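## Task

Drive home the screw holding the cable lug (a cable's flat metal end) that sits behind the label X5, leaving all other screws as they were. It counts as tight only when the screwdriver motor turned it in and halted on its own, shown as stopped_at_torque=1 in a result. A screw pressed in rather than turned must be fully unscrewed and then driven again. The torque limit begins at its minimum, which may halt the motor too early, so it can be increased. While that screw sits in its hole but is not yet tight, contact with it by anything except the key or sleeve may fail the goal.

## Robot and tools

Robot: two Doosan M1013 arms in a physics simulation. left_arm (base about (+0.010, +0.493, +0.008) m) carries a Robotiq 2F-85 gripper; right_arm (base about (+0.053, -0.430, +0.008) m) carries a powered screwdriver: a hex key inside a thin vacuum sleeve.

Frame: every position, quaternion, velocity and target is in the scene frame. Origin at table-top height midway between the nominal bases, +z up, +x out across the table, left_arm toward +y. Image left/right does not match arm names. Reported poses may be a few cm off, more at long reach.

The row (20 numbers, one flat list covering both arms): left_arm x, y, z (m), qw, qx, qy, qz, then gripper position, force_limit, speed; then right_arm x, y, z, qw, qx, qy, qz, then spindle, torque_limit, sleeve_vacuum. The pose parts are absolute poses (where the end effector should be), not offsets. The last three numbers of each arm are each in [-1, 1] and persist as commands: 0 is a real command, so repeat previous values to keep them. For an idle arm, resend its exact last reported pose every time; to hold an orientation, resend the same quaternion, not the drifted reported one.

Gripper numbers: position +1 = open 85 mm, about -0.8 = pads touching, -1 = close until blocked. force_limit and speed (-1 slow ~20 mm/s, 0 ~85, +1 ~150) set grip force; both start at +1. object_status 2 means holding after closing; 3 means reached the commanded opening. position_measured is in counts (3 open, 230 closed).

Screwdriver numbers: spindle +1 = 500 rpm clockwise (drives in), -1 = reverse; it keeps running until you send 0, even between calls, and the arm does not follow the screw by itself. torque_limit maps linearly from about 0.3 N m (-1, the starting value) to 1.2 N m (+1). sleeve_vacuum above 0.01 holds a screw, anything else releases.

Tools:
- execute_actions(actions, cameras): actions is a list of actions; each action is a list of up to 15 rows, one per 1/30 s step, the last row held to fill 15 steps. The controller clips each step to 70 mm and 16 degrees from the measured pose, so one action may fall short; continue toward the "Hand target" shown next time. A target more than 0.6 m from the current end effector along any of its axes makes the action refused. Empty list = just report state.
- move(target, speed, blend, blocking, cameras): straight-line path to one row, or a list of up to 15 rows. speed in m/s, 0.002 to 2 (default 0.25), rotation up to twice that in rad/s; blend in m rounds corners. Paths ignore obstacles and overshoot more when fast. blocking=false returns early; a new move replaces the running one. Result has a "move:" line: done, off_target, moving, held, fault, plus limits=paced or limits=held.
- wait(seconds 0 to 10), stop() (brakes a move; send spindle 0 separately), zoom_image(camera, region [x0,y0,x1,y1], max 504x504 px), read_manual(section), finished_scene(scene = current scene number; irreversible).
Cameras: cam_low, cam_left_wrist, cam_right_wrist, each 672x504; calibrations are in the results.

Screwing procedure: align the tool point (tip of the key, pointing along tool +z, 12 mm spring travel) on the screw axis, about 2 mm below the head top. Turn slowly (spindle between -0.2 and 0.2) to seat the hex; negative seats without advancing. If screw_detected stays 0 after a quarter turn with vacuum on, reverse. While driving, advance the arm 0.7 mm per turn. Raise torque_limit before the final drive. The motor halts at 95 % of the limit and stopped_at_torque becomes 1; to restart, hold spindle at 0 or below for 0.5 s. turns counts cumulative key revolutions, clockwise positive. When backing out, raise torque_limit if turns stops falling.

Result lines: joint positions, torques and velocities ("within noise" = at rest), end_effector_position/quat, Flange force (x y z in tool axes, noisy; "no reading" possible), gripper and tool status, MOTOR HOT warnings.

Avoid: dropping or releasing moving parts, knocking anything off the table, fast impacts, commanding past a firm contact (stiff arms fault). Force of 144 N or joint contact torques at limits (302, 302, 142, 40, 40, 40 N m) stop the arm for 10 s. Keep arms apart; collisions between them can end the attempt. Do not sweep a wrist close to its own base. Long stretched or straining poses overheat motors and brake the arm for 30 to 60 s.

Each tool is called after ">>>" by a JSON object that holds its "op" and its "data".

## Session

>>> {"op": "execute_actions", "data": {"actions": [], "cameras": ["cam_right_wrist"]}}

>>> {"op": "zoom_image", "data": {"camera": "cam_right_wrist", "region": [0, 90, 420, 405]}}

Scene clock: 0.00 s.
left_arm: end_effector_position=(+0.0437, +1.1423, +0.3635) position_measured=3 object_status=3 end_effector_quat_wxyz=(+0.000, +0.689, -0.725, +0.000) | right_arm: end_effector_position=(+0.4482, +0.1998, +0.2782) sleeve_vacuum_kpa=0 screw_detected=0 stopped_at_torque=0 turns=0.00 end_effector_quat_wxyz=(+0.000, +0.698, +0.716, +0.000)
Joint positions: left_arm=[1.518 0.167 1.62 0 1.354 -0.053] | right_arm=[0.874 0.206 1.502 0 1.434 0.874]
Joint velocities: within noise
Joint torques (N m): no reading
Flange force (N): no reading
Hand target: left_arm +0.0437, +1.1423, +0.3635; +0.000, +0.689, -0.725, +0.000 | right_arm +0.4482, +0.1998, +0.2782; +0.000, +0.698, +0.716, +0.000
Images, in order (width x height): cam_right_wrist 672x504.

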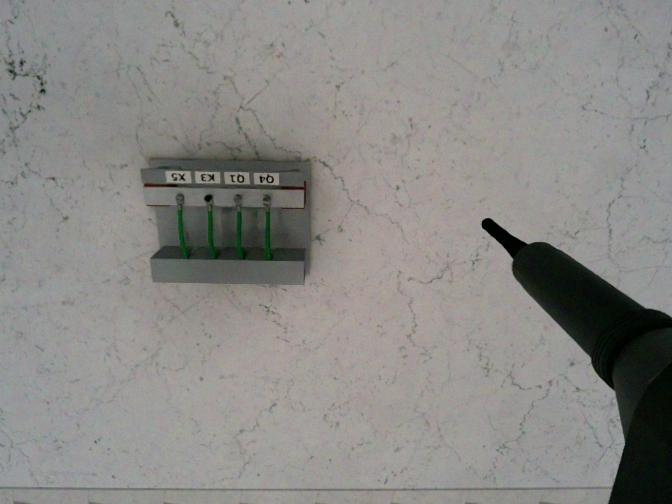

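Scaled by 1.200 from the camera's 672x504 image, which has a finer 960x720 frame.

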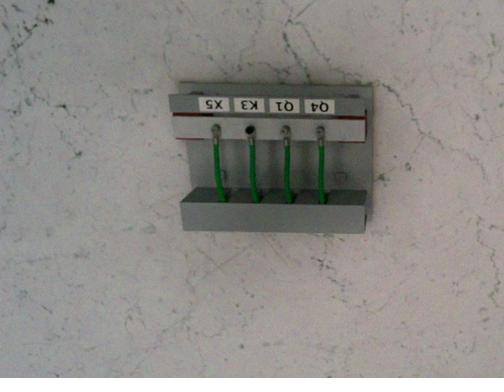

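>>> {"op": "move", "data": {"target": [0.0437,1.1423,0.3635,0,0.689,-0.725,0,1,1,1,0.4862,-0.056,0.072,0,0.698,0.716,0,0,-1,0], "cameras": ["cam_right_wrist"], "speed": 0.2}}

>>> {"op": "zoom_image", "data": {"camera": "cam_right_wrist", "region": [440, 180, 540, 255]}}

Scene clock: 2.53 s.
left_arm: end_effector_position=(+0.0437, +1.1423, +0.3635) position_measured=3 object_status=3 end_effector_quat_wxyz=(+0.000, +0.689, -0.725, +0.000) | right_arm: end_effector_position=(+0.4862, -0.0560, +0.0720) sleeve_vacuum_kpa=0 screw_detected=0 stopped_at_torque=0 turns=0.00 end_effector_quat_wxyz=(+0.000, +0.698, +0.716, +0.000)
Joint positions: left_arm=[1.518 0.167 1.62 0 1.354 -0.053] | right_arm=[0.511 0.081 2.043 0 1.018 0.51]
Joint velocities: within noise
Joint torques (N m): left_arm=[0.07 -55.87 -42.19 4.36 0 -0.5] | right_arm=[-4.37 -54.7 -39.75 4.59 -0.54 0.43]
Flange force (N): left_arm=[6.5 1.0 -0.8] | right_arm=[11.5 4.4 1.9]
Hand target: left_arm +0.0437, +1.1423, +0.3635; +0.000, +0.689, -0.725, +0.000 | right_arm +0.4862, -0.0560, +0.0720; +0.000, +0.698, +0.716, +0.000
Off the commanded pose: left_arm 0.000 m, 0 deg | right_arm 0.000 m, 0 deg.
move: done
camera_calibration:
cam_right_wrist: T_world_to_cam=[[-0.000813943, 0.999844, 0.0176484, 0.141808], [0.939841, -0.00526406, 0.341573, -0.498356], [0.341612, 0.0168647, -0.93969, 0.151679], [0, 0, 0, 1]] pos_world=[0.416675, -0.146968, 0.310253]
Images, in order (width x height): cam_right_wrist 672x504.

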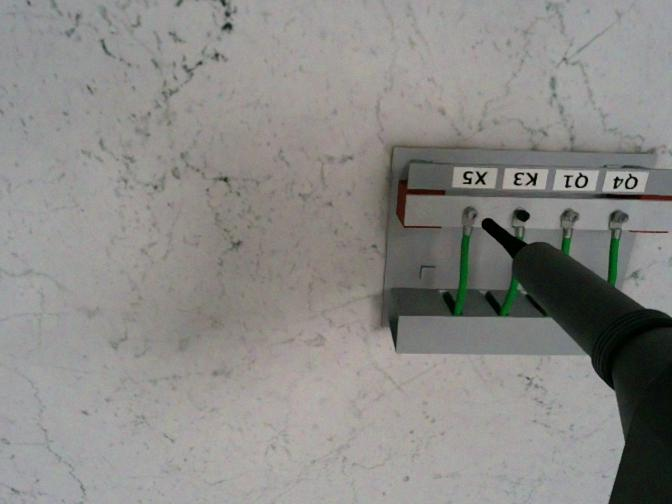

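Scaled by 5.040 from the camera's 672x504 image, which has a finer 960x720 frame.

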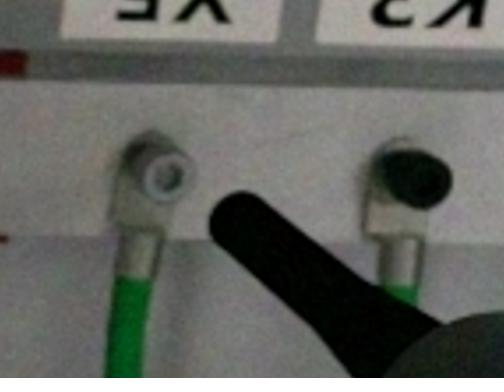

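>>> {"op": "move", "data": {"target": [0.0437,1.1423,0.3635,0,0.689,-0.725,0,1,1,1,0.4873,-0.0568,0.056,0,0.698,0.716,0,0,0.3,1], "cameras": ["cam_right_wrist"], "speed": 0.03}}

>>> {"op": "zoom_image", "data": {"camera": "cam_right_wrist", "region": [440, 180, 540, 255]}}

Scene clock: 3.97 s.
left_arm: end_effector_position=(+0.0437, +1.1423, +0.3635) position_measured=3 object_status=3 end_effector_quat_wxyz=(+0.000, +0.689, -0.725, +0.000) | right_arm: end_effector_position=(+0.4873, -0.0568, +0.0560) sleeve_vacuum_kpa=14 screw_detected=0 stopped_at_torque=0 turns=0.00 end_effector_quat_wxyz=(+0.000, +0.698, +0.716, +0.000)
Joint positions: left_arm=[1.518 0.167 1.62 0 1.354 -0.053] | right_arm=[0.509 0.097 2.058 0 0.986 0.507]
Joint velocities: within noise
Joint torques (N m): left_arm=[0.22 -55.97 -42.2 4.31 -0.02 -0.53] | right_arm=[-2.44 -55.58 -38.62 4.48 -0.74 0.25]
Flange force (N): left_arm=[6.1 -0.1 -0.9] | right_arm=[8.7 6.2 1.3]
Hand target: left_arm +0.0437, +1.1423, +0.3635; +0.000, +0.689, -0.725, +0.000 | right_arm +0.4873, -0.0568, +0.0560; +0.000, +0.698, +0.716, +0.000
Off the commanded pose: left_arm 0.000 m, 0 deg | right_arm 0.000 m, 0 deg.
move: done
camera_calibration:
cam_right_wrist: T_world_to_cam=[[-0.000813095, 0.999844, 0.0176487, 0.142891], [0.939841, -0.00526496, 0.341573, -0.493929], [0.341612, 0.0168647, -0.93969, 0.136281], [0, 0, 0, 1]] pos_world=[0.417775, -0.147768, 0.294253]
Images, in order (width x height): cam_right_wrist 672x504.

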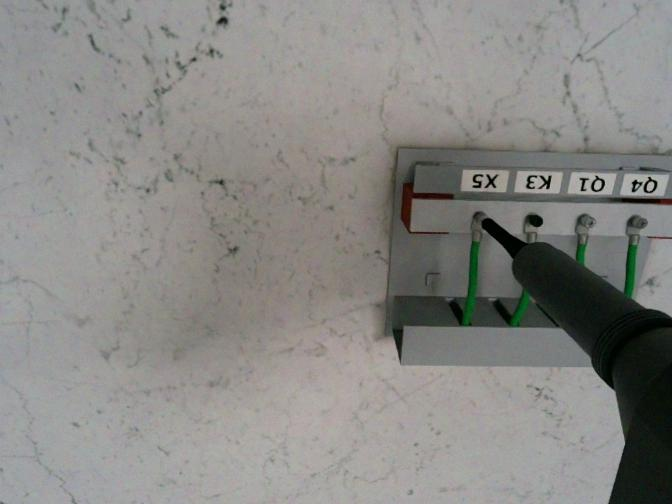

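Scaled by 5.040 from the camera's 672x504 image, which has a finer 960x720 frame.

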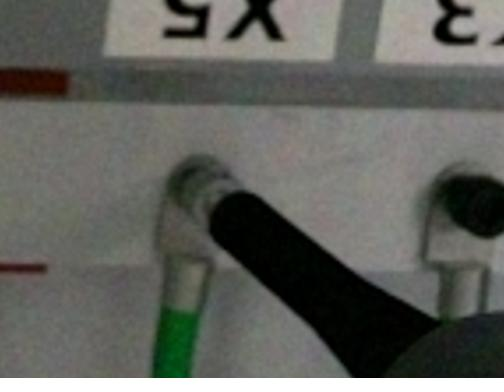

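>>> {"op": "move", "data": {"target": [[0.0437,1.1423,0.3635,0,0.689,-0.725,0,1,1,1,0.4873,-0.0568,0.053,0,0.698,0.716,0,0,0.3,1],[0.0437,1.1423,0.3635,0,0.689,-0.725,0,1,1,1,0.4873,-0.0568,0.050,0,0.698,0.716,0,0.06,0.3,1]], "cameras": ["cam_right_wrist"], "speed": 0.008}}

>>> {"op": "zoom_image", "data": {"camera": "cam_right_wrist", "region": [440, 180, 540, 255]}}

Scene clock: 5.83 s.
left_arm: end_effector_position=(+0.0437, +1.1423, +0.3635) position_measured=3 object_status=3 end_effector_quat_wxyz=(+0.000, +0.689, -0.725, +0.000) | right_arm: end_effector_position=(+0.4873, -0.0568, +0.0500) sleeve_vacuum_kpa=14 screw_detected=0 stopped_at_torque=0 turns=0.25 end_effector_quat_wxyz=(+0.000, +0.698, +0.716, +0.000)
Joint positions: left_arm=[1.518 0.167 1.62 0 1.354 -0.053] | right_arm=[0.509 0.104 2.064 0 0.974 0.507]
Joint velocities: within noise
Joint torques (N m): left_arm=[-0.01 -55.82 -42.1 4.31 -0.02 -0.49] | right_arm=[-3.04 -54.21 -36.09 3.83 0.31 0.27]
Flange force (N): left_arm=[6.2 0.3 -1.1] | right_arm=[10.2 6.5 -0.3]
Hand target: left_arm +0.0437, +1.1423, +0.3635; +0.000, +0.689, -0.725, +0.000 | right_arm +0.4873, -0.0568, +0.0500; +0.000, +0.698, +0.716, +0.000
Off the commanded pose: left_arm 0.000 m, 0 deg | right_arm 0.000 m, 0 deg.
move: done
camera_calibration:
cam_right_wrist: T_world_to_cam=[[-0.000813943, 0.999844, 0.0176484, 0.142999], [0.939841, -0.00526406, 0.341573, -0.491845], [0.341612, 0.0168647, -0.93969, 0.130549], [0, 0, 0, 1]] pos_world=[0.417775, -0.147768, 0.288153]
Images, in order (width x height): cam_right_wrist 672x504.

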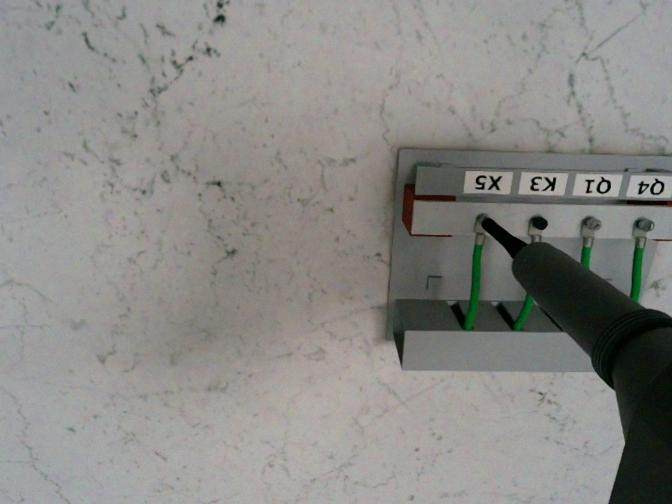

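Scaled by 5.040 from the camera's 672x504 image, which has a finer 960x720 frame.

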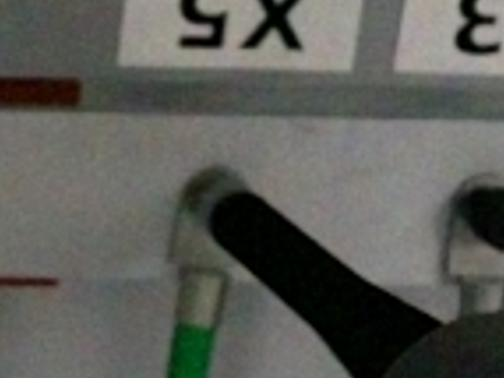

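>>> {"op": "move", "data": {"target": [[0.0437,1.1423,0.3635,0,0.689,-0.725,0,1,1,1,0.4870,-0.0573,0.053,0,0.698,0.716,0,0,0.3,1],[0.0437,1.1423,0.3635,0,0.689,-0.725,0,1,1,1,0.4870,-0.0573,0.050,0,0.698,0.716,0,0.06,0.3,1]], "cameras": ["cam_right_wrist"], "speed": 0.008}}

>>> {"op": "execute_actions", "data": {"actions": [[[0.0437,1.1423,0.3635,0,0.689,-0.725,0,1,1,1,0.4870,-0.0573,0.0497,0,0.698,0.716,0,0.06,0.3,1]],[[0.0437,1.1423,0.3635,0,0.689,-0.725,0,1,1,1,0.4870,-0.0573,0.0495,0,0.698,0.716,0,0.0,0.3,1]]], "cameras": ["cam_right_wrist"]}}

>>> {"op": "zoom_image", "data": {"camera": "cam_right_wrist", "region": [440, 180, 540, 255]}}

Scene clock: 8.40 s.
left_arm: end_effector_position=(+0.0437, +1.1423, +0.3635) position_measured=3 object_status=3 end_effector_quat_wxyz=(+0.000, +0.689, -0.725, +0.000) | right_arm: end_effector_position=(+0.4870, -0.0573, +0.0500) sleeve_vacuum_kpa=14 screw_detected=0 stopped_at_torque=0 turns=1.05 end_effector_quat_wxyz=(+0.000, +0.698, +0.716, +0.000)
Joint positions: left_arm=[1.518 0.167 1.62 0 1.354 -0.053] | right_arm=[0.508 0.103 2.065 0 0.974 0.507]
Joint velocities: within noise
Joint torques (N m): left_arm=[0.2 -55.92 -42.22 4.33 -0.03 -0.48] | right_arm=[-2.68 -53.91 -36.71 4.29 -0.3 0.31]
Flange force (N): left_arm=[6.5 0.7 -0.9] | right_arm=[8.8 5.9 -1.1]
Hand target: left_arm +0.0437, +1.1423, +0.3635; +0.000, +0.689, -0.725, +0.000 | right_arm +0.4870, -0.0573, +0.0500; +0.000, +0.698, +0.716, +0.000
Off the commanded pose: left_arm 0.000 m, 0 deg | right_arm 0.000 m, 0 deg.
move: done
camera_calibration:
cam_right_wrist: T_world_to_cam=[[-0.000813095, 0.999844, 0.0176487, 0.143498], [0.939841, -0.00526496, 0.341573, -0.491566], [0.341612, 0.0168647, -0.93969, 0.13066], [0, 0, 0, 1]] pos_world=[0.417475, -0.148268, 0.288153]
Images, in order (width x height): cam_right_wrist 672x504.

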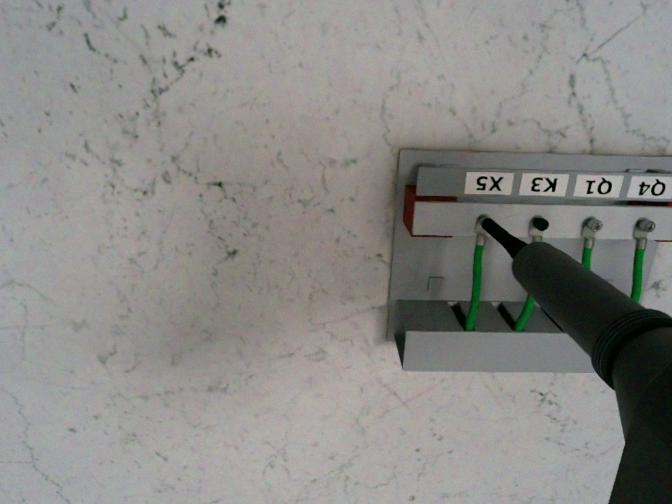

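Scene clock: 9.60 s.
left_arm: end_effector_position=(+0.0437, +1.1423, +0.3635) position_measured=3 object_status=3 end_effector_quat_wxyz=(+0.000, +0.689, -0.725, +0.000) | right_arm: end_effector_position=(+0.4870, -0.0573, +0.0495) sleeve_vacuum_kpa=14 screw_detected=0 stopped_at_torque=0 turns=1.30 end_effector_quat_wxyz=(+0.000, +0.698, +0.716, +0.000)
Joint positions: left_arm=[1.518 0.167 1.62 0 1.354 -0.053] | right_arm=[0.508 0.103 2.066 0 0.973 0.507]
Joint velocities: within noise
Joint torques (N m): left_arm=[-0.07 -56.03 -42.23 4.34 0 -0.52] | right_arm=[-2.28 -53.51 -36.63 4.27 -0.29 0.29]
Flange force (N): left_arm=[6.3 1.0 -0.7] | right_arm=[8.1 6.2 -1.0]
Flange force at the end of the 1st action (N): left_arm=[6.5 0.3 -0.7] | right_arm=[8.2 5.3 -1.6]
Hand target: left_arm +0.0437, +1.1423, +0.3635; +0.000, +0.689, -0.725, +0.000 | right_arm +0.4870, -0.0573, +0.0495; +0.000, +0.698, +0.716, +0.000
Off the commanded pose: left_arm 0.000 m, 0 deg | right_arm 0.000 m, 0 deg.
camera_calibration:
cam_right_wrist: T_world_to_cam=[[-0.000813095, 0.999844, 0.0176487, 0.143507], [0.939841, -0.00526496, 0.341573, -0.491395], [0.341612, 0.0168647, -0.93969, 0.13019], [0, 0, 0, 1]] pos_world=[0.417475, -0.148268, 0.287653]
Images, in order (width x height): cam_right_wrist 672x504.

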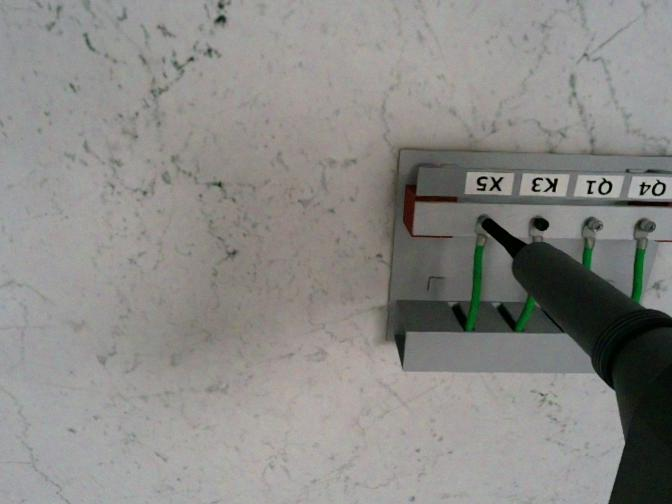

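Scaled by 5.040 from the camera's 672x504 image, which has a finer 960x720 frame.

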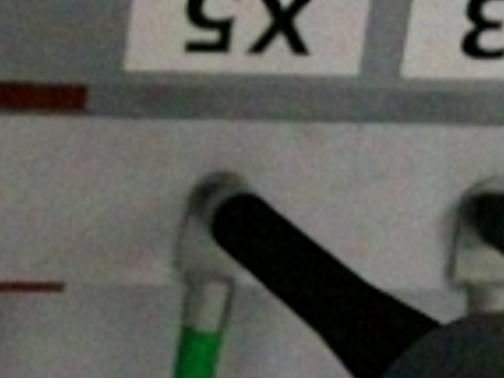

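>>> {"op": "execute_actions", "data": {"actions": [[[0.0437,1.1423,0.3635,0,0.689,-0.725,0,1,1,1,0.4870,-0.0573,0.0493,0,0.698,0.716,0,-0.08,0.3,1]],[[0.0437,1.1423,0.3635,0,0.689,-0.725,0,1,1,1,0.4870,-0.0573,0.0493,0,0.698,0.716,0,0.0,0.3,1]]], "cameras": []}}

Scene clock: 11.10 s.
left_arm: end_effector_position=(+0.0437, +1.1423, +0.3635) position_measured=3 object_status=3 end_effector_quat_wxyz=(+0.000, +0.689, -0.725, +0.000) | right_arm: end_effector_position=(+0.4870, -0.0573, +0.0493) sleeve_vacuum_kpa=14 screw_detected=0 stopped_at_torque=0 turns=0.97 end_effector_quat_wxyz=(+0.000, +0.698, +0.716, +0.000)
Joint positions: left_arm=[1.518 0.167 1.62 0 1.354 -0.053] | right_arm=[0.508 0.103 2.066 0 0.972 0.507]
Joint velocities: within noise
Joint torques (N m): left_arm=[0.19 -55.78 -42.2 4.35 -0.02 -0.51] | right_arm=[-2.55 -53.6 -36.71 4.21 -0.37 0.3]
Flange force (N): left_arm=[6.6 0.5 -0.8] | right_arm=[8.3 5.5 -1.5]
Flange force at the end of the 1st action (N): left_arm=[6.1 -0.2 -0.9] | right_arm=[7.8 6.0 -1.4]
Hand target: left_arm +0.0437, +1.1423, +0.3635; +0.000, +0.689, -0.725, +0.000 | right_arm +0.4870, -0.0573, +0.0493; +0.000, +0.698, +0.716, +0.000
Off the commanded pose: left_arm 0.000 m, 0 deg | right_arm 0.000 m, 0 deg.
No camera images: "cameras" was empty.

>>> {"op": "move", "data": {"target": [0.0437,1.1423,0.3635,0,0.689,-0.725,0,1,1,1,0.4870,-0.0573,0.064,0,0.698,0.716,0,0,0.3,1], "cameras": ["cam_right_wrist"], "speed": 0.025}}

>>> {"op": "zoom_image", "data": {"camera": "cam_right_wrist", "region": [456, 192, 504, 228]}}

>>> {"op": "zoom_image", "data": {"camera": "cam_right_wrist", "region": [440, 180, 672, 270]}}

Scene clock: 12.30 s.
left_arm: end_effector_position=(+0.0437, +1.1423, +0.3635) position_measured=3 object_status=3 end_effector_quat_wxyz=(+0.000, +0.689, -0.725, +0.000) | right_arm: end_effector_position=(+0.4870, -0.0573, +0.0640) sleeve_vacuum_kpa=14 screw_detected=0 stopped_at_torque=0 turns=0.97 end_effector_quat_wxyz=(+0.000, +0.698, +0.716, +0.000)
Joint positions: left_arm=[1.518 0.167 1.62 0 1.354 -0.053] | right_arm=[0.508 0.089 2.051 0 1.002 0.507]
Joint velocities: within noise
Joint torques (N m): left_arm=[0.18 -55.86 -42.2 4.35 -0.02 -0.53] | right_arm=[-2.56 -54.95 -39.05 4.51 -0.44 0.36]
Flange force (N): left_arm=[6.4 0.4 -0.9] | right_arm=[8.6 5.8 1.7]
Hand target: left_arm +0.0437, +1.1423, +0.3635; +0.000, +0.689, -0.725, +0.000 | right_arm +0.4870, -0.0573, +0.0640; +0.000, +0.698, +0.716, +0.000
Off the commanded pose: left_arm 0.000 m, 0 deg | right_arm 0.000 m, 0 deg.
move: done
camera_calibration:
cam_right_wrist: T_world_to_cam=[[-0.000813095, 0.999844, 0.0176487, 0.143251], [0.939841, -0.00526496, 0.341573, -0.496348], [0.341612, 0.0168647, -0.93969, 0.143816], [0, 0, 0, 1]] pos_world=[0.417475, -0.148268, 0.302153]
Images, in order (width x height): cam_right_wrist 672x504.

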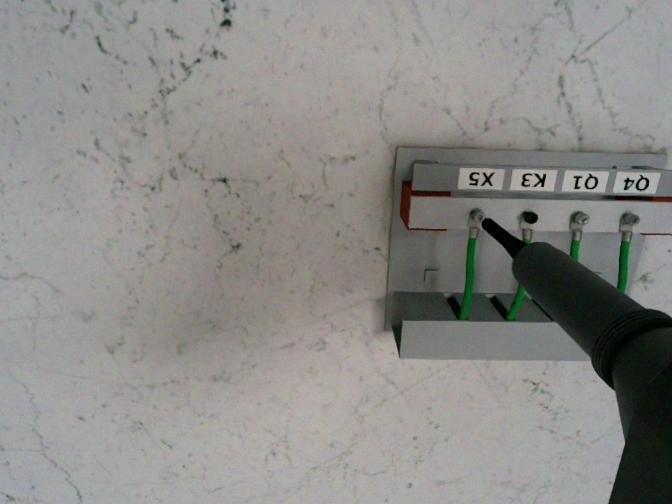

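Scaled by 10.500 from the camera's 672x504 image, which has a finer 960x720 frame.

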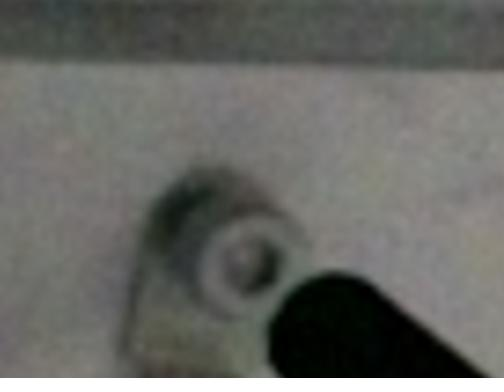

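Scaled by 2.172 from the camera's 672x504 image, which has a finer 960x720 frame.

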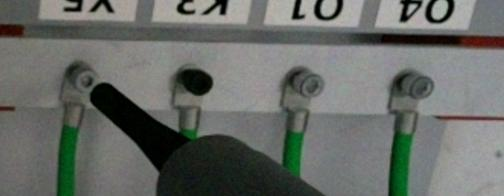

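>>> {"op": "move", "data": {"target": [[0.0437,1.1423,0.3635,0,0.689,-0.725,0,1,1,1,0.4873,-0.0571,0.053,0,0.698,0.716,0,0,0.3,1],[0.0437,1.1423,0.3635,0,0.689,-0.725,0,1,1,1,0.4873,-0.0571,0.0505,0,0.698,0.716,0,-0.06,0.3,1]], "cameras": [], "speed": 0.01}}

>>> {"op": "execute_actions", "data": {"actions": [[[0.0437,1.1423,0.3635,0,0.689,-0.725,0,1,1,1,0.4873,-0.0571,0.0500,0,0.698,0.716,0,-0.06,0.3,1]],[[0.0437,1.1423,0.3635,0,0.689,-0.725,0,1,1,1,0.4873,-0.0571,0.0495,0,0.698,0.716,0,-0.06,0.3,1]],[[0.0437,1.1423,0.3635,0,0.689,-0.725,0,1,1,1,0.4873,-0.0571,0.0492,0,0.698,0.716,0,0,0.3,1]]], "cameras": ["cam_right_wrist"]}}

>>> {"op": "zoom_image", "data": {"camera": "cam_right_wrist", "region": [456, 192, 504, 228]}}

Scene clock: 16.43 s.
left_arm: end_effector_position=(+0.0437, +1.1423, +0.3635) position_measured=3 object_status=3 end_effector_quat_wxyz=(+0.000, +0.689, -0.725, +0.000) | right_arm: end_effector_position=(+0.4873, -0.0571, +0.0505) sleeve_vacuum_kpa=14 screw_detected=0 stopped_at_torque=0 turns=0.72 end_effector_quat_wxyz=(+0.000, +0.698, +0.716, +0.000)
Joint positions: left_arm=[1.518 0.167 1.62 0 1.354 -0.053] | right_arm=[0.508 0.103 2.064 0 0.975 0.507]
Joint velocities: within noise
Joint torques (N m): left_arm=[0.22 -55.91 -42.19 4.32 -0.03 -0.52] | right_arm=[-2.57 -55.76 -38.49 4.44 -0.51 0.34]
Flange force (N): left_arm=[6.2 -0.1 -1.0] | right_arm=[8.5 6.1 2.3]
Hand target: left_arm +0.0437, +1.1423, +0.3635; +0.000, +0.689, -0.725, +0.000 | right_arm +0.4873, -0.0571, +0.0505; +0.000, +0.698, +0.716, +0.000
Off the commanded pose: left_arm 0.000 m, 0 deg | right_arm 0.000 m, 0 deg.
move: done
No camera images: "cameras" was empty.

Scene clock: 18.13 s.
left_arm: end_effector_position=(+0.0437, +1.1423, +0.3635) position_measured=3 object_status=3 end_effector_quat_wxyz=(+0.000, +0.689, -0.725, +0.000) | right_arm: end_effector_position=(+0.4873, -0.0571, +0.0492) sleeve_vacuum_kpa=14 screw_detected=0 stopped_at_torque=0 turns=0.22 end_effector_quat_wxyz=(+0.000, +0.698, +0.716, +0.000)
Joint positions: left_arm=[1.518 0.167 1.62 0 1.354 -0.053] | right_arm=[0.508 0.104 2.065 0 0.972 0.507]
Joint velocities: within noise
Joint torques (N m): left_arm=[0.13 -56.08 -42.3 4.31 0 -0.52] | right_arm=[-2.74 -53.59 -36.81 4.15 -0.46 0.35]
Flange force (N): left_arm=[6.3 0.7 -0.6] | right_arm=[8.4 5.0 -2.0]
Flange force at the end of the 1st action (N): left_arm=[6.7 0.9 -0.6] | right_arm=[8.4 5.7 -0.9]
Flange force at the end of the 2nd action (N): left_arm=[6.4 0.2 -0.7] | right_arm=[8.8 5.2 -1.3]
Hand target: left_arm +0.0437, +1.1423, +0.3635; +0.000, +0.689, -0.725, +0.000 | right_arm +0.4873, -0.0571, +0.0492; +0.000, +0.698, +0.716, +0.000
Off the commanded pose: left_arm 0.000 m, 0 deg | right_arm 0.000 m, 0 deg.
camera_calibration:
cam_right_wrist: T_world_to_cam=[[-0.000813095, 0.999844, 0.0176487, 0.143313], [0.939841, -0.00526496, 0.341573, -0.491574], [0.341612, 0.0168647, -0.93969, 0.129802], [0, 0, 0, 1]] pos_world=[0.417775, -0.148068, 0.287353]
Images, in order (width x height): cam_right_wrist 672x504.

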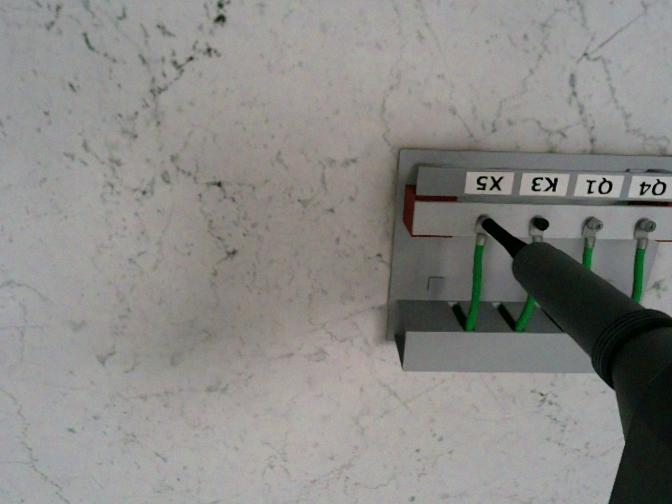

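Scaled by 10.500 from the camera's 672x504 image, which has a finer 960x720 frame.

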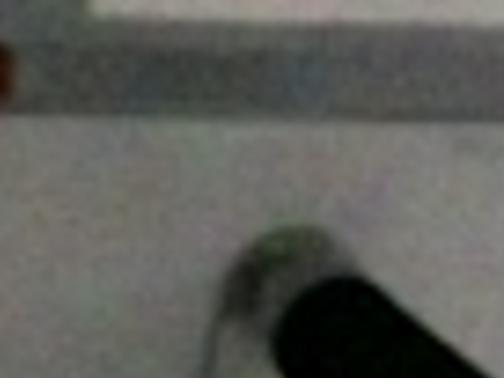

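>>> {"op": "move", "data": {"target": [[0.0437,1.1423,0.3635,0,0.689,-0.725,0,1,1,1,0.4873,-0.0571,0.064,0,0.698,0.716,0,0,0.3,0],[0.0437,1.1423,0.3635,0,0.689,-0.725,0,1,1,1,0.4873,-0.0571,0.064,0,0.2465,0.9691,0,0,0.3,0]], "cameras": ["cam_right_wrist"], "speed": [0.04,0.25]}}

>>> {"op": "zoom_image", "data": {"camera": "cam_right_wrist", "region": [456, 192, 504, 228]}}

>>> {"op": "move", "data": {"target": [0.0437,1.1423,0.3635,0,0.689,-0.725,0,1,1,1,0.4873,-0.0571,0.064,0,0.9625,0.2711,0,0,0.3,0], "cameras": ["cam_right_wrist"], "speed": 0.3}}

>>> {"op": "zoom_image", "data": {"camera": "cam_right_wrist", "region": [456, 192, 504, 228]}}

Scene clock: 22.17 s.
left_arm: end_effector_position=(+0.0437, +1.1423, +0.3635) position_measured=3 object_status=3 end_effector_quat_wxyz=(+0.000, +0.689, -0.725, +0.000) | right_arm: end_effector_position=(+0.4872, -0.0570, +0.0640) sleeve_vacuum_kpa=0 screw_detected=0 stopped_at_torque=0 turns=0.22 end_effector_quat_wxyz=(+0.000, +0.246, +0.969, +0.000)
Joint positions: left_arm=[1.518 0.167 1.62 0 1.354 -0.053] | right_arm=[0.51 0.203 1.915 0 1.024 -0.538]
Joint velocities: within noise
Joint torques (N m): left_arm=[0.26 -55.92 -42.14 4.34 -0.08 -0.5] | right_arm=[-2.68 -67.03 -38.81 4.4 0.41 0.38]
Flange force (N): left_arm=[6.2 0.2 -0.9] | right_arm=[-1.4 10.1 1.7]
Hand target: left_arm +0.0437, +1.1423, +0.3635; +0.000, +0.689, -0.725, +0.000 | right_arm +0.4873, -0.0571, +0.0640; +0.000, +0.247, +0.969, +0.000
Off the commanded pose: left_arm 0.000 m, 0 deg | right_arm 0.000 m, 0 deg.
move: done
camera_calibration:
cam_right_wrist: T_world_to_cam=[[-0.866321, 0.499176, 0.0176416, 0.536189], [0.474445, 0.81133, 0.341534, -0.223262], [0.156172, 0.304248, -0.939704, 0.250569], [0, 0, 0, 1]] pos_world=[0.531305, -0.162748, 0.302253]
Images, in order (width x height): cam_right_wrist 672x504.

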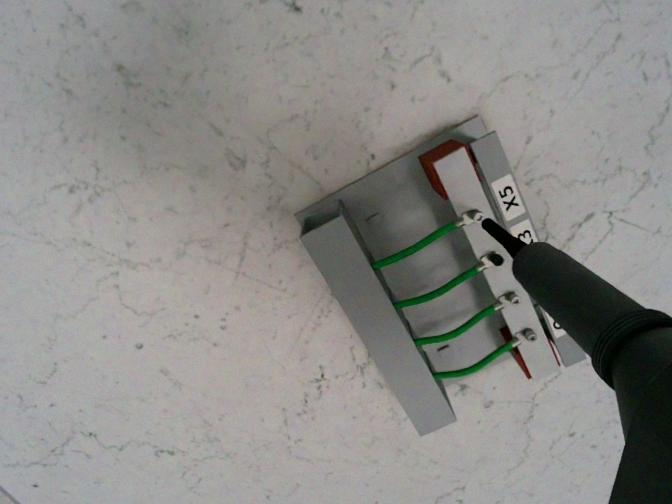

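Scaled by 10.500 from the camera's 672x504 image, which has a finer 960x720 frame.

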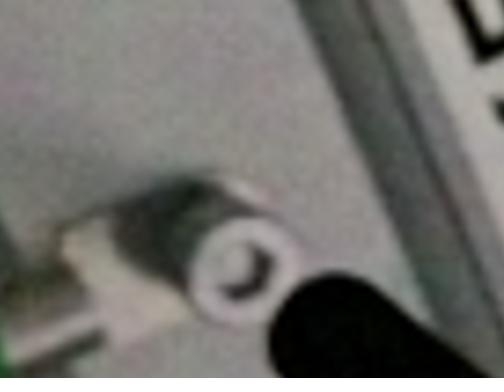

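Scene clock: 26.27 s.
left_arm: end_effector_position=(+0.0437, +1.1423, +0.3635) position_measured=3 object_status=3 end_effector_quat_wxyz=(+0.000, +0.689, -0.725, +0.000) | right_arm: end_effector_position=(+0.4873, -0.0571, +0.0640) sleeve_vacuum_kpa=0 screw_detected=0 stopped_at_torque=0 turns=0.22 end_effector_quat_wxyz=(+0.000, +0.963, +0.271, +0.000)
Joint positions: left_arm=[1.518 0.167 1.62 0 1.354 -0.053] | right_arm=[0.64 0.042 2.101 0 0.998 1.686]
Joint velocities: within noise
Joint torques (N m): left_arm=[0.22 -56.03 -42.26 4.37 -0.03 -0.48] | right_arm=[-2.59 -50.11 -39.64 3.79 -1.02 0.26]
Flange force (N): left_arm=[6.3 0.3 -0.8] | right_arm=[8.4 -6.0 1.7]
Hand target: left_arm +0.0437, +1.1423, +0.3635; +0.000, +0.689, -0.725, +0.000 | right_arm +0.4873, -0.0571, +0.0640; +0.000, +0.963, +0.271, +0.000
Off the commanded pose: left_arm 0.000 m, 0 deg | right_arm 0.000 m, 0 deg.
move: done
camera_calibration:
cam_right_wrist: T_world_to_cam=[[0.865426, 0.500725, 0.017653, -0.307479], [0.465455, -0.816509, 0.341562, -0.311801], [0.185443, -0.28738, -0.939693, 0.20254], [0, 0, 0, 1]] pos_world=[0.37367, -0.0424198, 0.302253]
Images, in order (width x height): cam_right_wrist 672x504.

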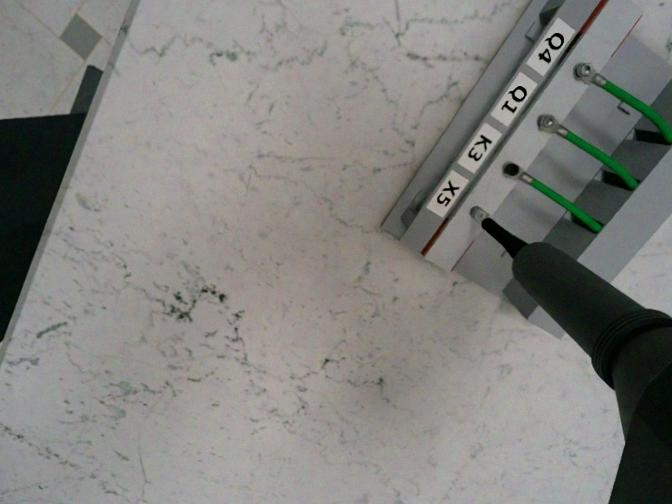

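Scaled by 10.500 from the camera's 672x504 image, which has a finer 960x720 frame.

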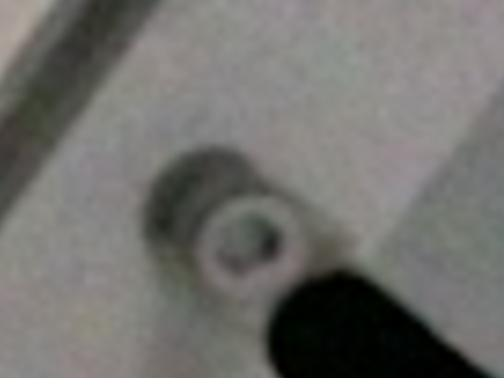

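>>> {"op": "move", "data": {"target": [[0.0437,1.1423,0.3635,0,0.689,-0.725,0,1,1,1,0.4875,-0.0566,0.064,0,0.698,0.716,0,0,0.3,1],[0.0437,1.1423,0.3635,0,0.689,-0.725,0,1,1,1,0.4875,-0.0566,0.053,0,0.698,0.716,0,0,0.3,1]], "cameras": ["cam_right_wrist"], "speed": [0.3,0.03]}}

>>> {"op": "zoom_image", "data": {"camera": "cam_right_wrist", "region": [456, 192, 504, 228]}}

>>> {"op": "execute_actions", "data": {"actions": [[[0.0437,1.1423,0.3635,0,0.689,-0.725,0,1,1,1,0.4875,-0.0566,0.0515,0,0.698,0.716,0,0,0.3,1]],[[0.0437,1.1423,0.3635,0,0.689,-0.725,0,1,1,1,0.4875,-0.0566,0.0505,0,0.698,0.716,0,0.06,0.3,1]],[[0.0437,1.1423,0.3635,0,0.689,-0.725,0,1,1,1,0.4875,-0.0566,0.0499,0,0.698,0.716,0,0.06,0.3,1]],[[0.0437,1.1423,0.3635,0,0.689,-0.725,0,1,1,1,0.4875,-0.0566,0.0494,0,0.698,0.716,0,0,0.3,1]]], "cameras": ["cam_right_wrist"]}}

Scene clock: 31.00 s.
left_arm: end_effector_position=(+0.0437, +1.1423, +0.3635) position_measured=3 object_status=3 end_effector_quat_wxyz=(+0.000, +0.689, -0.725, +0.000) | right_arm: end_effector_position=(+0.4875, -0.0566, +0.0530) sleeve_vacuum_kpa=14 screw_detected=0 stopped_at_torque=0 turns=0.22 end_effector_quat_wxyz=(+0.000, +0.698, +0.716, +0.000)
Joint positions: left_arm=[1.518 0.167 1.62 0 1.354 -0.053] | right_arm=[0.509 0.101 2.061 0 0.98 0.508]
Joint velocities: within noise
Joint torques (N m): left_arm=[0.22 -55.94 -42.24 4.27 0 -0.5] | right_arm=[-2.48 -56.12 -38.44 4.53 -0.63 0.34]
Flange force (N): left_arm=[6.3 0.2 -0.7] | right_arm=[8.9 6.6 1.8]
Hand target: left_arm +0.0437, +1.1423, +0.3635; +0.000, +0.689, -0.725, +0.000 | right_arm +0.4875, -0.0566, +0.0530; +0.000, +0.698, +0.716, +0.000
Off the commanded pose: left_arm 0.000 m, 0 deg | right_arm 0.000 m, 0 deg.
move: done
camera_calibration:
cam_right_wrist: T_world_to_cam=[[-0.000813095, 0.999844, 0.0176487, 0.142744], [0.939841, -0.00526496, 0.341573, -0.493091], [0.341612, 0.0168647, -0.93969, 0.13339], [0, 0, 0, 1]] pos_world=[0.417975, -0.147568, 0.291253]
Images, in order (width x height): cam_right_wrist 672x504.

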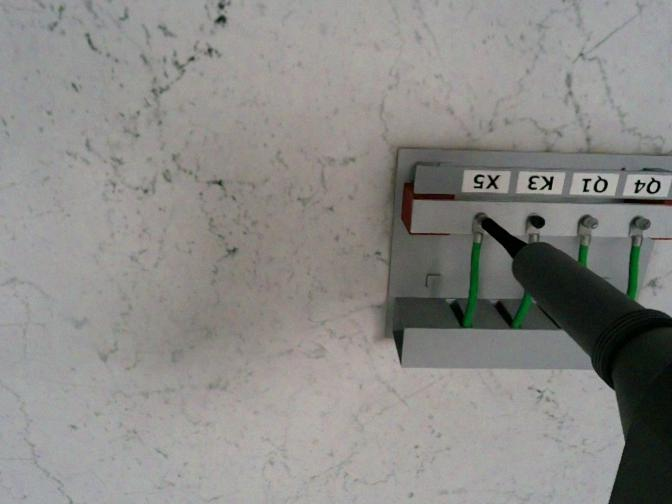

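Scaled by 10.500 from the camera's 672x504 image, which has a finer 960x720 frame.

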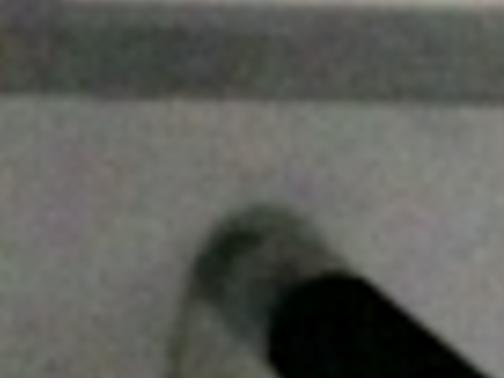

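Scene clock: 33.20 s.
left_arm: end_effector_position=(+0.0437, +1.1423, +0.3635) position_measured=3 object_status=3 end_effector_quat_wxyz=(+0.000, +0.689, -0.725, +0.000) | right_arm: end_effector_position=(+0.4875, -0.0566, +0.0494) sleeve_vacuum_kpa=14 screw_detected=0 stopped_at_torque=0 turns=0.72 end_effector_quat_wxyz=(+0.000, +0.698, +0.716, +0.000)
Joint positions: left_arm=[1.518 0.167 1.62 0 1.354 -0.053] | right_arm=[0.509 0.105 2.064 0 0.973 0.508]
Joint velocities: within noise
Joint torques (N m): left_arm=[0.43 -55.97 -42.2 4.31 0 -0.51] | right_arm=[-3.03 -53.85 -36.21 3.9 -0.03 0.31]
Flange force (N): left_arm=[6.3 0.1 -0.8] | right_arm=[9.7 5.7 -1.4]
Flange force at the end of the 1st action (N): left_arm=[6.8 0.5 -0.8] | right_arm=[8.3 5.4 1.8]
Flange force at the end of the 2nd action (N): left_arm=[6.7 0.0 -0.5] | right_arm=[8.0 5.7 1.7]
Flange force at the end of the 3rd action (N): left_arm=[6.1 0.2 -0.8] | right_arm=[9.5 6.2 0.0]
Hand target: left_arm +0.0437, +1.1423, +0.3635; +0.000, +0.689, -0.725, +0.000 | right_arm +0.4875, -0.0566, +0.0494; +0.000, +0.698, +0.716, +0.000
Off the commanded pose: left_arm 0.000 m, 0 deg | right_arm 0.000 m, 0 deg.
camera_calibration:
cam_right_wrist: T_world_to_cam=[[-0.000813095, 0.999844, 0.0176487, 0.142809], [0.939841, -0.00526496, 0.341573, -0.491827], [0.341612, 0.0168647, -0.93969, 0.129914], [0, 0, 0, 1]] pos_world=[0.417975, -0.147568, 0.287553]
Images, in order (width x height): cam_right_wrist 672x504.

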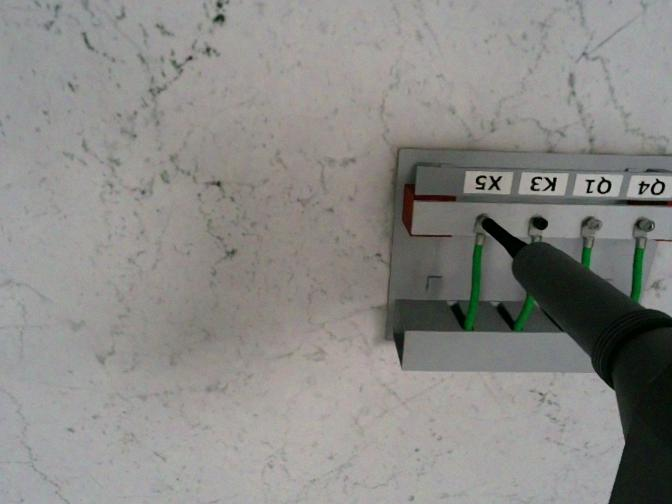

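>>> {"op": "move", "data": {"target": [[0.0437,1.1423,0.3635,0,0.689,-0.725,0,1,1,1,0.4875,-0.0566,0.064,0,0.698,0.716,0,0,0.3,0],[0.0437,1.1423,0.3635,0,0.689,-0.725,0,1,1,1,0.495,0.010,0.08,0,0.698,0.716,0,0,0.3,0]], "cameras": ["cam_right_wrist"], "speed": [0.05,0.15]}}

>>> {"op": "zoom_image", "data": {"camera": "cam_right_wrist", "region": [330, 195, 390, 240]}}

>>> {"op": "zoom_image", "data": {"camera": "cam_right_wrist", "region": [430, 195, 490, 240]}}

Scene clock: 36.13 s.
left_arm: end_effector_position=(+0.0437, +1.1423, +0.3635) position_measured=3 object_status=3 end_effector_quat_wxyz=(+0.000, +0.689, -0.725, +0.000) | right_arm: end_effector_position=(+0.4950, +0.0099, +0.0800) sleeve_vacuum_kpa=0 screw_detected=0 stopped_at_torque=0 turns=0.72 end_effector_quat_wxyz=(+0.000, +0.698, +0.716, +0.000)
Joint positions: left_arm=[1.518 0.167 1.62 0 1.354 -0.053] | right_arm=[0.603 0.145 1.953 0 1.044 0.601]
Joint velocities: within noise
Joint torques (N m): left_arm=[0.21 -56.07 -42.21 4.38 -0.03 -0.52] | right_arm=[-2.21 -63.27 -40.31 4.67 -0.44 0.26]
Flange force (N): left_arm=[6.1 0.4 -0.9] | right_arm=[8.9 6.6 2.4]
Hand target: left_arm +0.0437, +1.1423, +0.3635; +0.000, +0.689, -0.725, +0.000 | right_arm +0.4950, +0.0100, +0.0800; +0.000, +0.698, +0.716, +0.000
Off the commanded pose: left_arm 0.000 m, 0 deg | right_arm 0.000 m, 0 deg.
move: done
camera_calibration:
cam_right_wrist: T_world_to_cam=[[-0.000813095, 0.999844, 0.0176487, 0.0757859], [0.939841, -0.00526496, 0.341573, -0.508978], [0.341612, 0.0168647, -0.93969, 0.154984], [0, 0, 0, 1]] pos_world=[0.425475, -0.0810676, 0.318153]
Images, in order (width x height): cam_right_wrist 672x504.

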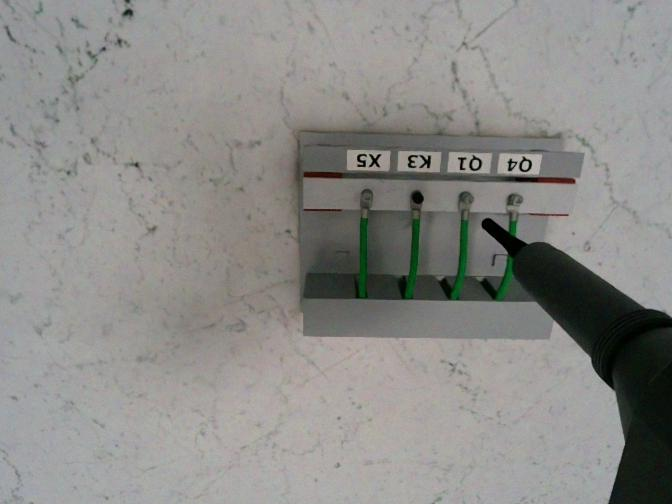

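Scaled by 8.400 from the camera's 672x504 image, which has a finer 960x720 frame.

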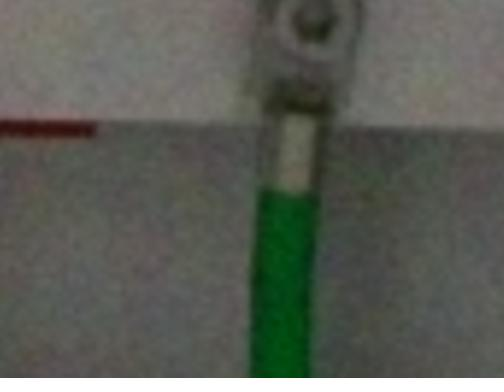

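Scaled by 8.400 from the camera's 672x504 image, which has a finer 960x720 frame.

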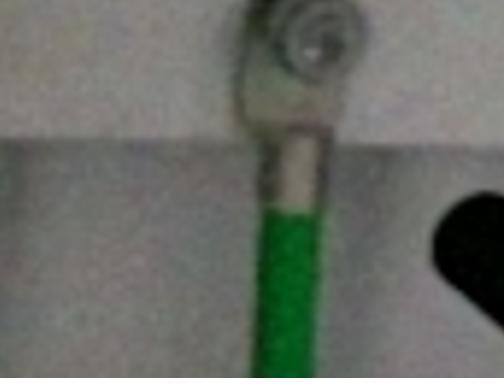

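>>> {"op": "zoom_image", "data": {"camera": "cam_right_wrist", "region": [345, 177, 393, 213]}}

>>> {"op": "zoom_image", "data": {"camera": "cam_right_wrist", "region": [443, 177, 491, 213]}}

>>> {"op": "zoom_image", "data": {"camera": "cam_right_wrist", "region": [493, 177, 541, 213]}}

Scaled by 10.500 from the camera's 672x504 image, which has a finer 960x720 frame.

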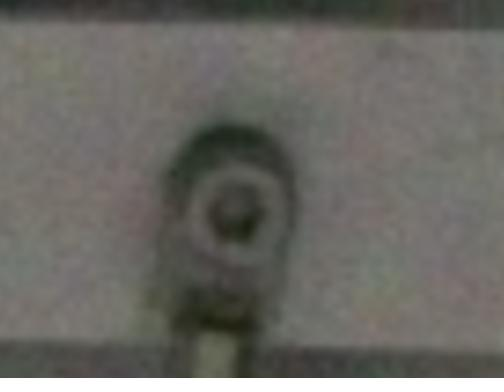

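Scaled by 10.500 from the camera's 672x504 image, which has a finer 960x720 frame.

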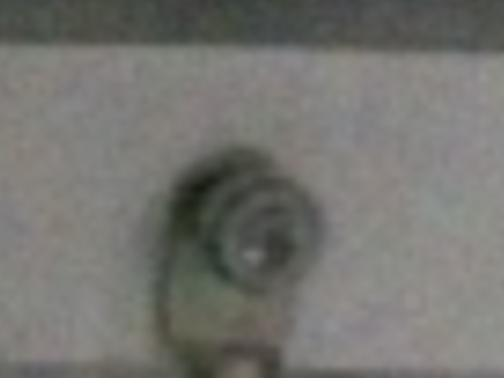

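Scaled by 10.500 from the camera's 672x504 image, which has a finer 960x720 frame.

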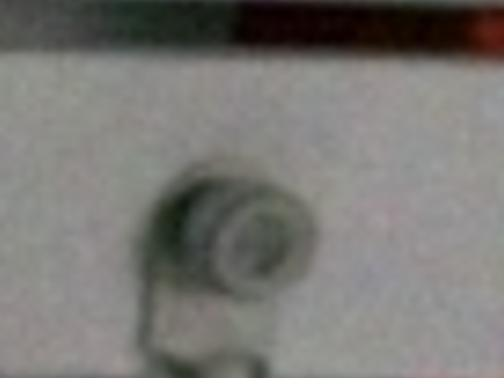

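>>> {"op": "move", "data": {"target": [[0.0437,1.1423,0.3635,0,0.689,-0.725,0,1,1,1,0.4866,-0.0573,0.064,0,0.698,0.716,0,0,0.3,1],[0.0437,1.1423,0.3635,0,0.689,-0.725,0,1,1,1,0.4866,-0.0573,0.0515,0,0.698,0.716,0,0,0.3,1]], "cameras": [], "speed": [0.1,0.03]}}

>>> {"op": "execute_actions", "data": {"actions": [[[0.0437,1.1423,0.3635,0,0.689,-0.725,0,1,1,1,0.4866,-0.0573,0.0505,0,0.698,0.716,0,0.06,0.3,1]],[[0.0437,1.1423,0.3635,0,0.689,-0.725,0,1,1,1,0.4866,-0.0573,0.0499,0,0.698,0.716,0,0.06,0.3,1]],[[0.0437,1.1423,0.3635,0,0.689,-0.725,0,1,1,1,0.4866,-0.0573,0.0494,0,0.698,0.716,0,0,0.3,1]]], "cameras": ["cam_right_wrist"]}}

>>> {"op": "zoom_image", "data": {"camera": "cam_right_wrist", "region": [456, 192, 504, 228]}}

Scene clock: 38.77 s.
left_arm: end_effector_position=(+0.0437, +1.1423, +0.3635) position_measured=3 object_status=3 end_effector_quat_wxyz=(+0.000, +0.689, -0.725, +0.000) | right_arm: end_effector_position=(+0.4866, -0.0573, +0.0515) sleeve_vacuum_kpa=14 screw_detected=0 stopped_at_torque=0 turns=0.72 end_effector_quat_wxyz=(+0.000, +0.698, +0.716, +0.000)
Joint positions: left_arm=[1.518 0.167 1.62 0 1.354 -0.053] | right_arm=[0.508 0.101 2.064 0 0.977 0.507]
Joint velocities: within noise
Joint torques (N m): left_arm=[0.07 -55.74 -42.3 4.37 0.02 -0.5] | right_arm=[-2.54 -55.08 -38.65 4.43 -0.58 0.33]
Flange force (N): left_arm=[6.8 0.5 -0.6] | right_arm=[7.9 5.0 1.3]
Hand target: left_arm +0.0437, +1.1423, +0.3635; +0.000, +0.689, -0.725, +0.000 | right_arm +0.4866, -0.0573, +0.0515; +0.000, +0.698, +0.716, +0.000
Off the commanded pose: left_arm 0.000 m, 0 deg | right_arm 0.000 m, 0 deg.
move: done
No camera images: "cameras" was empty.

Scene clock: 40.47 s.
left_arm: end_effector_position=(+0.0437, +1.1423, +0.3635) position_measured=3 object_status=3 end_effector_quat_wxyz=(+0.000, +0.689, -0.725, +0.000) | right_arm: end_effector_position=(+0.4866, -0.0573, +0.0494) sleeve_vacuum_kpa=14 screw_detected=0 stopped_at_torque=0 turns=1.22 end_effector_quat_wxyz=(+0.000, +0.698, +0.716, +0.000)
Joint positions: left_arm=[1.518 0.167 1.62 0 1.354 -0.053] | right_arm=[0.508 0.103 2.066 0 0.972 0.507]
Joint velocities: within noise
Joint torques (N m): left_arm=[0.25 -56.05 -42.2 4.34 -0.03 -0.53] | right_arm=[-2.56 -53.6 -36.59 4.27 -0.29 0.31]
Flange force (N): left_arm=[6.2 0.3 -0.7] | right_arm=[8.5 5.9 -1.4]
Flange force at the end of the 1st action (N): left_arm=[6.6 0.7 -0.8] | right_arm=[8.6 5.8 2.1]
Flange force at the end of the 2nd action (N): left_arm=[6.6 0.4 -0.9] | right_arm=[8.0 5.2 -1.7]
Hand target: left_arm +0.0437, +1.1423, +0.3635; +0.000, +0.689, -0.725, +0.000 | right_arm +0.4866, -0.0573, +0.0494; +0.000, +0.698, +0.716, +0.000
Off the commanded pose: left_arm 0.000 m, 0 deg | right_arm 0.000 m, 0 deg.
camera_calibration:
cam_right_wrist: T_world_to_cam=[[-0.000813095, 0.999844, 0.0176487, 0.143509], [0.939841, -0.00526496, 0.341573, -0.490985], [0.341612, 0.0168647, -0.93969, 0.130233], [0, 0, 0, 1]] pos_world=[0.417075, -0.148268, 0.287553]
Images, in order (width x height): cam_right_wrist 672x504.

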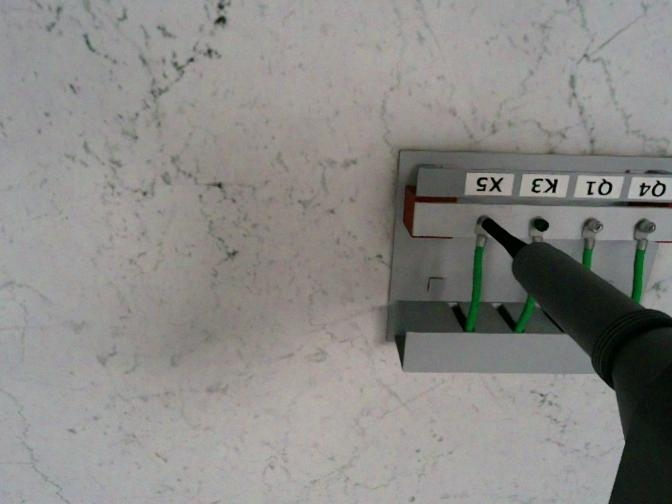

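Scaled by 10.500 from the camera's 672x504 image, which has a finer 960x720 frame.

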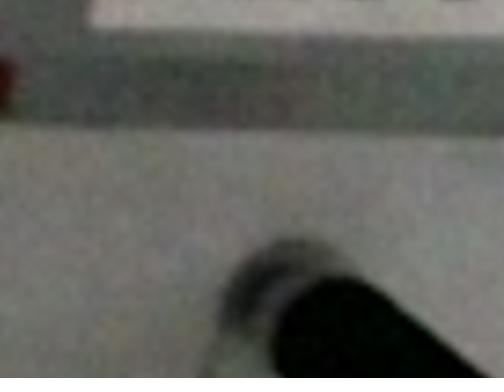

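>>> {"op": "execute_actions", "data": {"actions": [[[0.0437,1.1423,0.3635,0,0.689,-0.725,0,1,1,1,0.4866,-0.0573,0.0488,0,0.698,0.716,0,-0.1,0.3,1]],[[0.0437,1.1423,0.3635,0,0.689,-0.725,0,1,1,1,0.4866,-0.0573,0.0486,0,0.698,0.716,0,0,0.3,1]]], "cameras": []}}

>>> {"op": "execute_actions", "data": {"actions": [[[0.0437,1.1423,0.3635,0,0.689,-0.725,0,1,1,1,0.4866,-0.0573,0.0483,0,0.698,0.716,0,-0.1,0.3,1]],[[0.0437,1.1423,0.3635,0,0.689,-0.725,0,1,1,1,0.4866,-0.0573,0.0480,0,0.698,0.716,0,0,0.3,1]]], "cameras": ["cam_right_wrist"]}}

>>> {"op": "zoom_image", "data": {"camera": "cam_right_wrist", "region": [456, 192, 504, 228]}}

Scene clock: 42.27 s.
left_arm: end_effector_position=(+0.0437, +1.1423, +0.3635) position_measured=3 object_status=3 end_effector_quat_wxyz=(+0.000, +0.689, -0.725, +0.000) | right_arm: end_effector_position=(+0.4866, -0.0573, +0.0486) sleeve_vacuum_kpa=14 screw_detected=0 stopped_at_torque=0 turns=0.81 end_effector_quat_wxyz=(+0.000, +0.698, +0.716, +0.000)
Joint positions: left_arm=[1.518 0.167 1.62 0 1.354 -0.053] | right_arm=[0.508 0.104 2.067 0 0.971 0.507]
Joint velocities: within noise
Joint torques (N m): left_arm=[0.2 -55.91 -42.3 4.31 0 -0.5] | right_arm=[-2.56 -53.13 -36.41 4.2 -0.35 0.35]
Flange force (N): left_arm=[6.4 -0.2 -0.6] | right_arm=[8.0 5.3 -2.2]
Flange force at the end of the 1st action (N): left_arm=[6.6 0.3 -0.7] | right_arm=[8.4 5.2 -1.8]
Hand target: left_arm +0.0437, +1.1423, +0.3635; +0.000, +0.689, -0.725, +0.000 | right_arm +0.4866, -0.0573, +0.0486; +0.000, +0.698, +0.716, +0.000
Off the commanded pose: left_arm 0.000 m, 0 deg | right_arm 0.000 m, 0 deg.
No camera images: "cameras" was empty.

Scene clock: 43.47 s.
left_arm: end_effector_position=(+0.0437, +1.1423, +0.3635) position_measured=3 object_status=3 end_effector_quat_wxyz=(+0.000, +0.689, -0.725, +0.000) | right_arm: end_effector_position=(+0.4866, -0.0573, +0.0480) sleeve_vacuum_kpa=14 screw_detected=0 stopped_at_torque=0 turns=0.41 end_effector_quat_wxyz=(+0.000, +0.698, +0.716, +0.000)
Joint positions: left_arm=[1.518 0.167 1.62 0 1.354 -0.053] | right_arm=[0.508 0.104 2.068 0 0.97 0.507]
Joint velocities: within noise
Joint torques (N m): left_arm=[0.26 -56.08 -42.25 4.31 -0.02 -0.52] | right_arm=[-2.51 -52.92 -36.31 4.18 -0.4 0.35]
Flange force (N): left_arm=[6.2 0.7 -0.6] | right_arm=[7.8 5.0 -2.9]
Flange force at the end of the 1st action (N): left_arm=[6.0 0.0 -0.6] | right_arm=[8.7 5.6 -1.7]
Hand target: left_arm +0.0437, +1.1423, +0.3635; +0.000, +0.689, -0.725, +0.000 | right_arm +0.4866, -0.0573, +0.0480; +0.000, +0.698, +0.716, +0.000
Off the commanded pose: left_arm 0.000 m, 0 deg | right_arm 0.000 m, 0 deg.
camera_calibration:
cam_right_wrist: T_world_to_cam=[[-0.000813095, 0.999844, 0.0176487, 0.143533], [0.939841, -0.00526496, 0.341573, -0.490507], [0.341612, 0.0168647, -0.93969, 0.128917], [0, 0, 0, 1]] pos_world=[0.417075, -0.148268, 0.286153]
Images, in order (width x height): cam_right_wrist 672x504.

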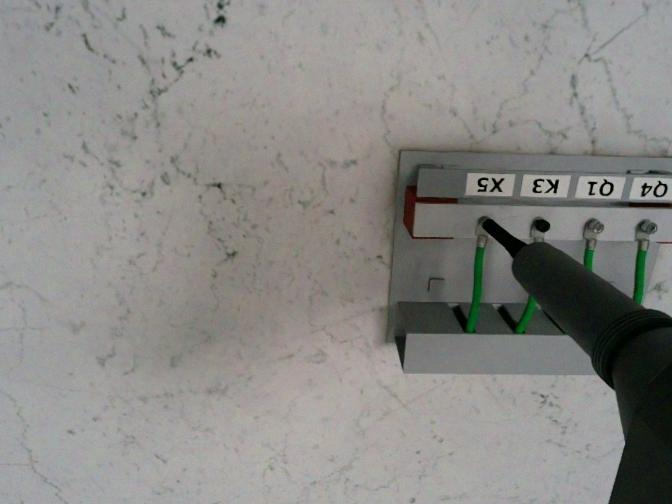

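Scaled by 10.500 from the camera's 672x504 image, which has a finer 960x720 frame.

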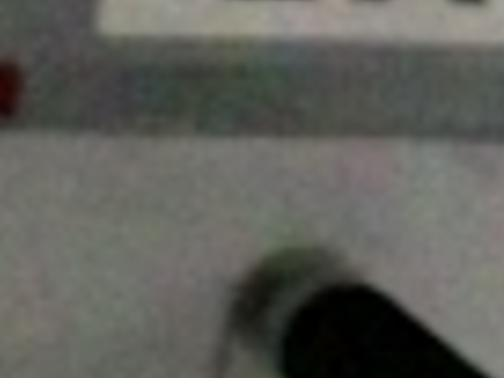

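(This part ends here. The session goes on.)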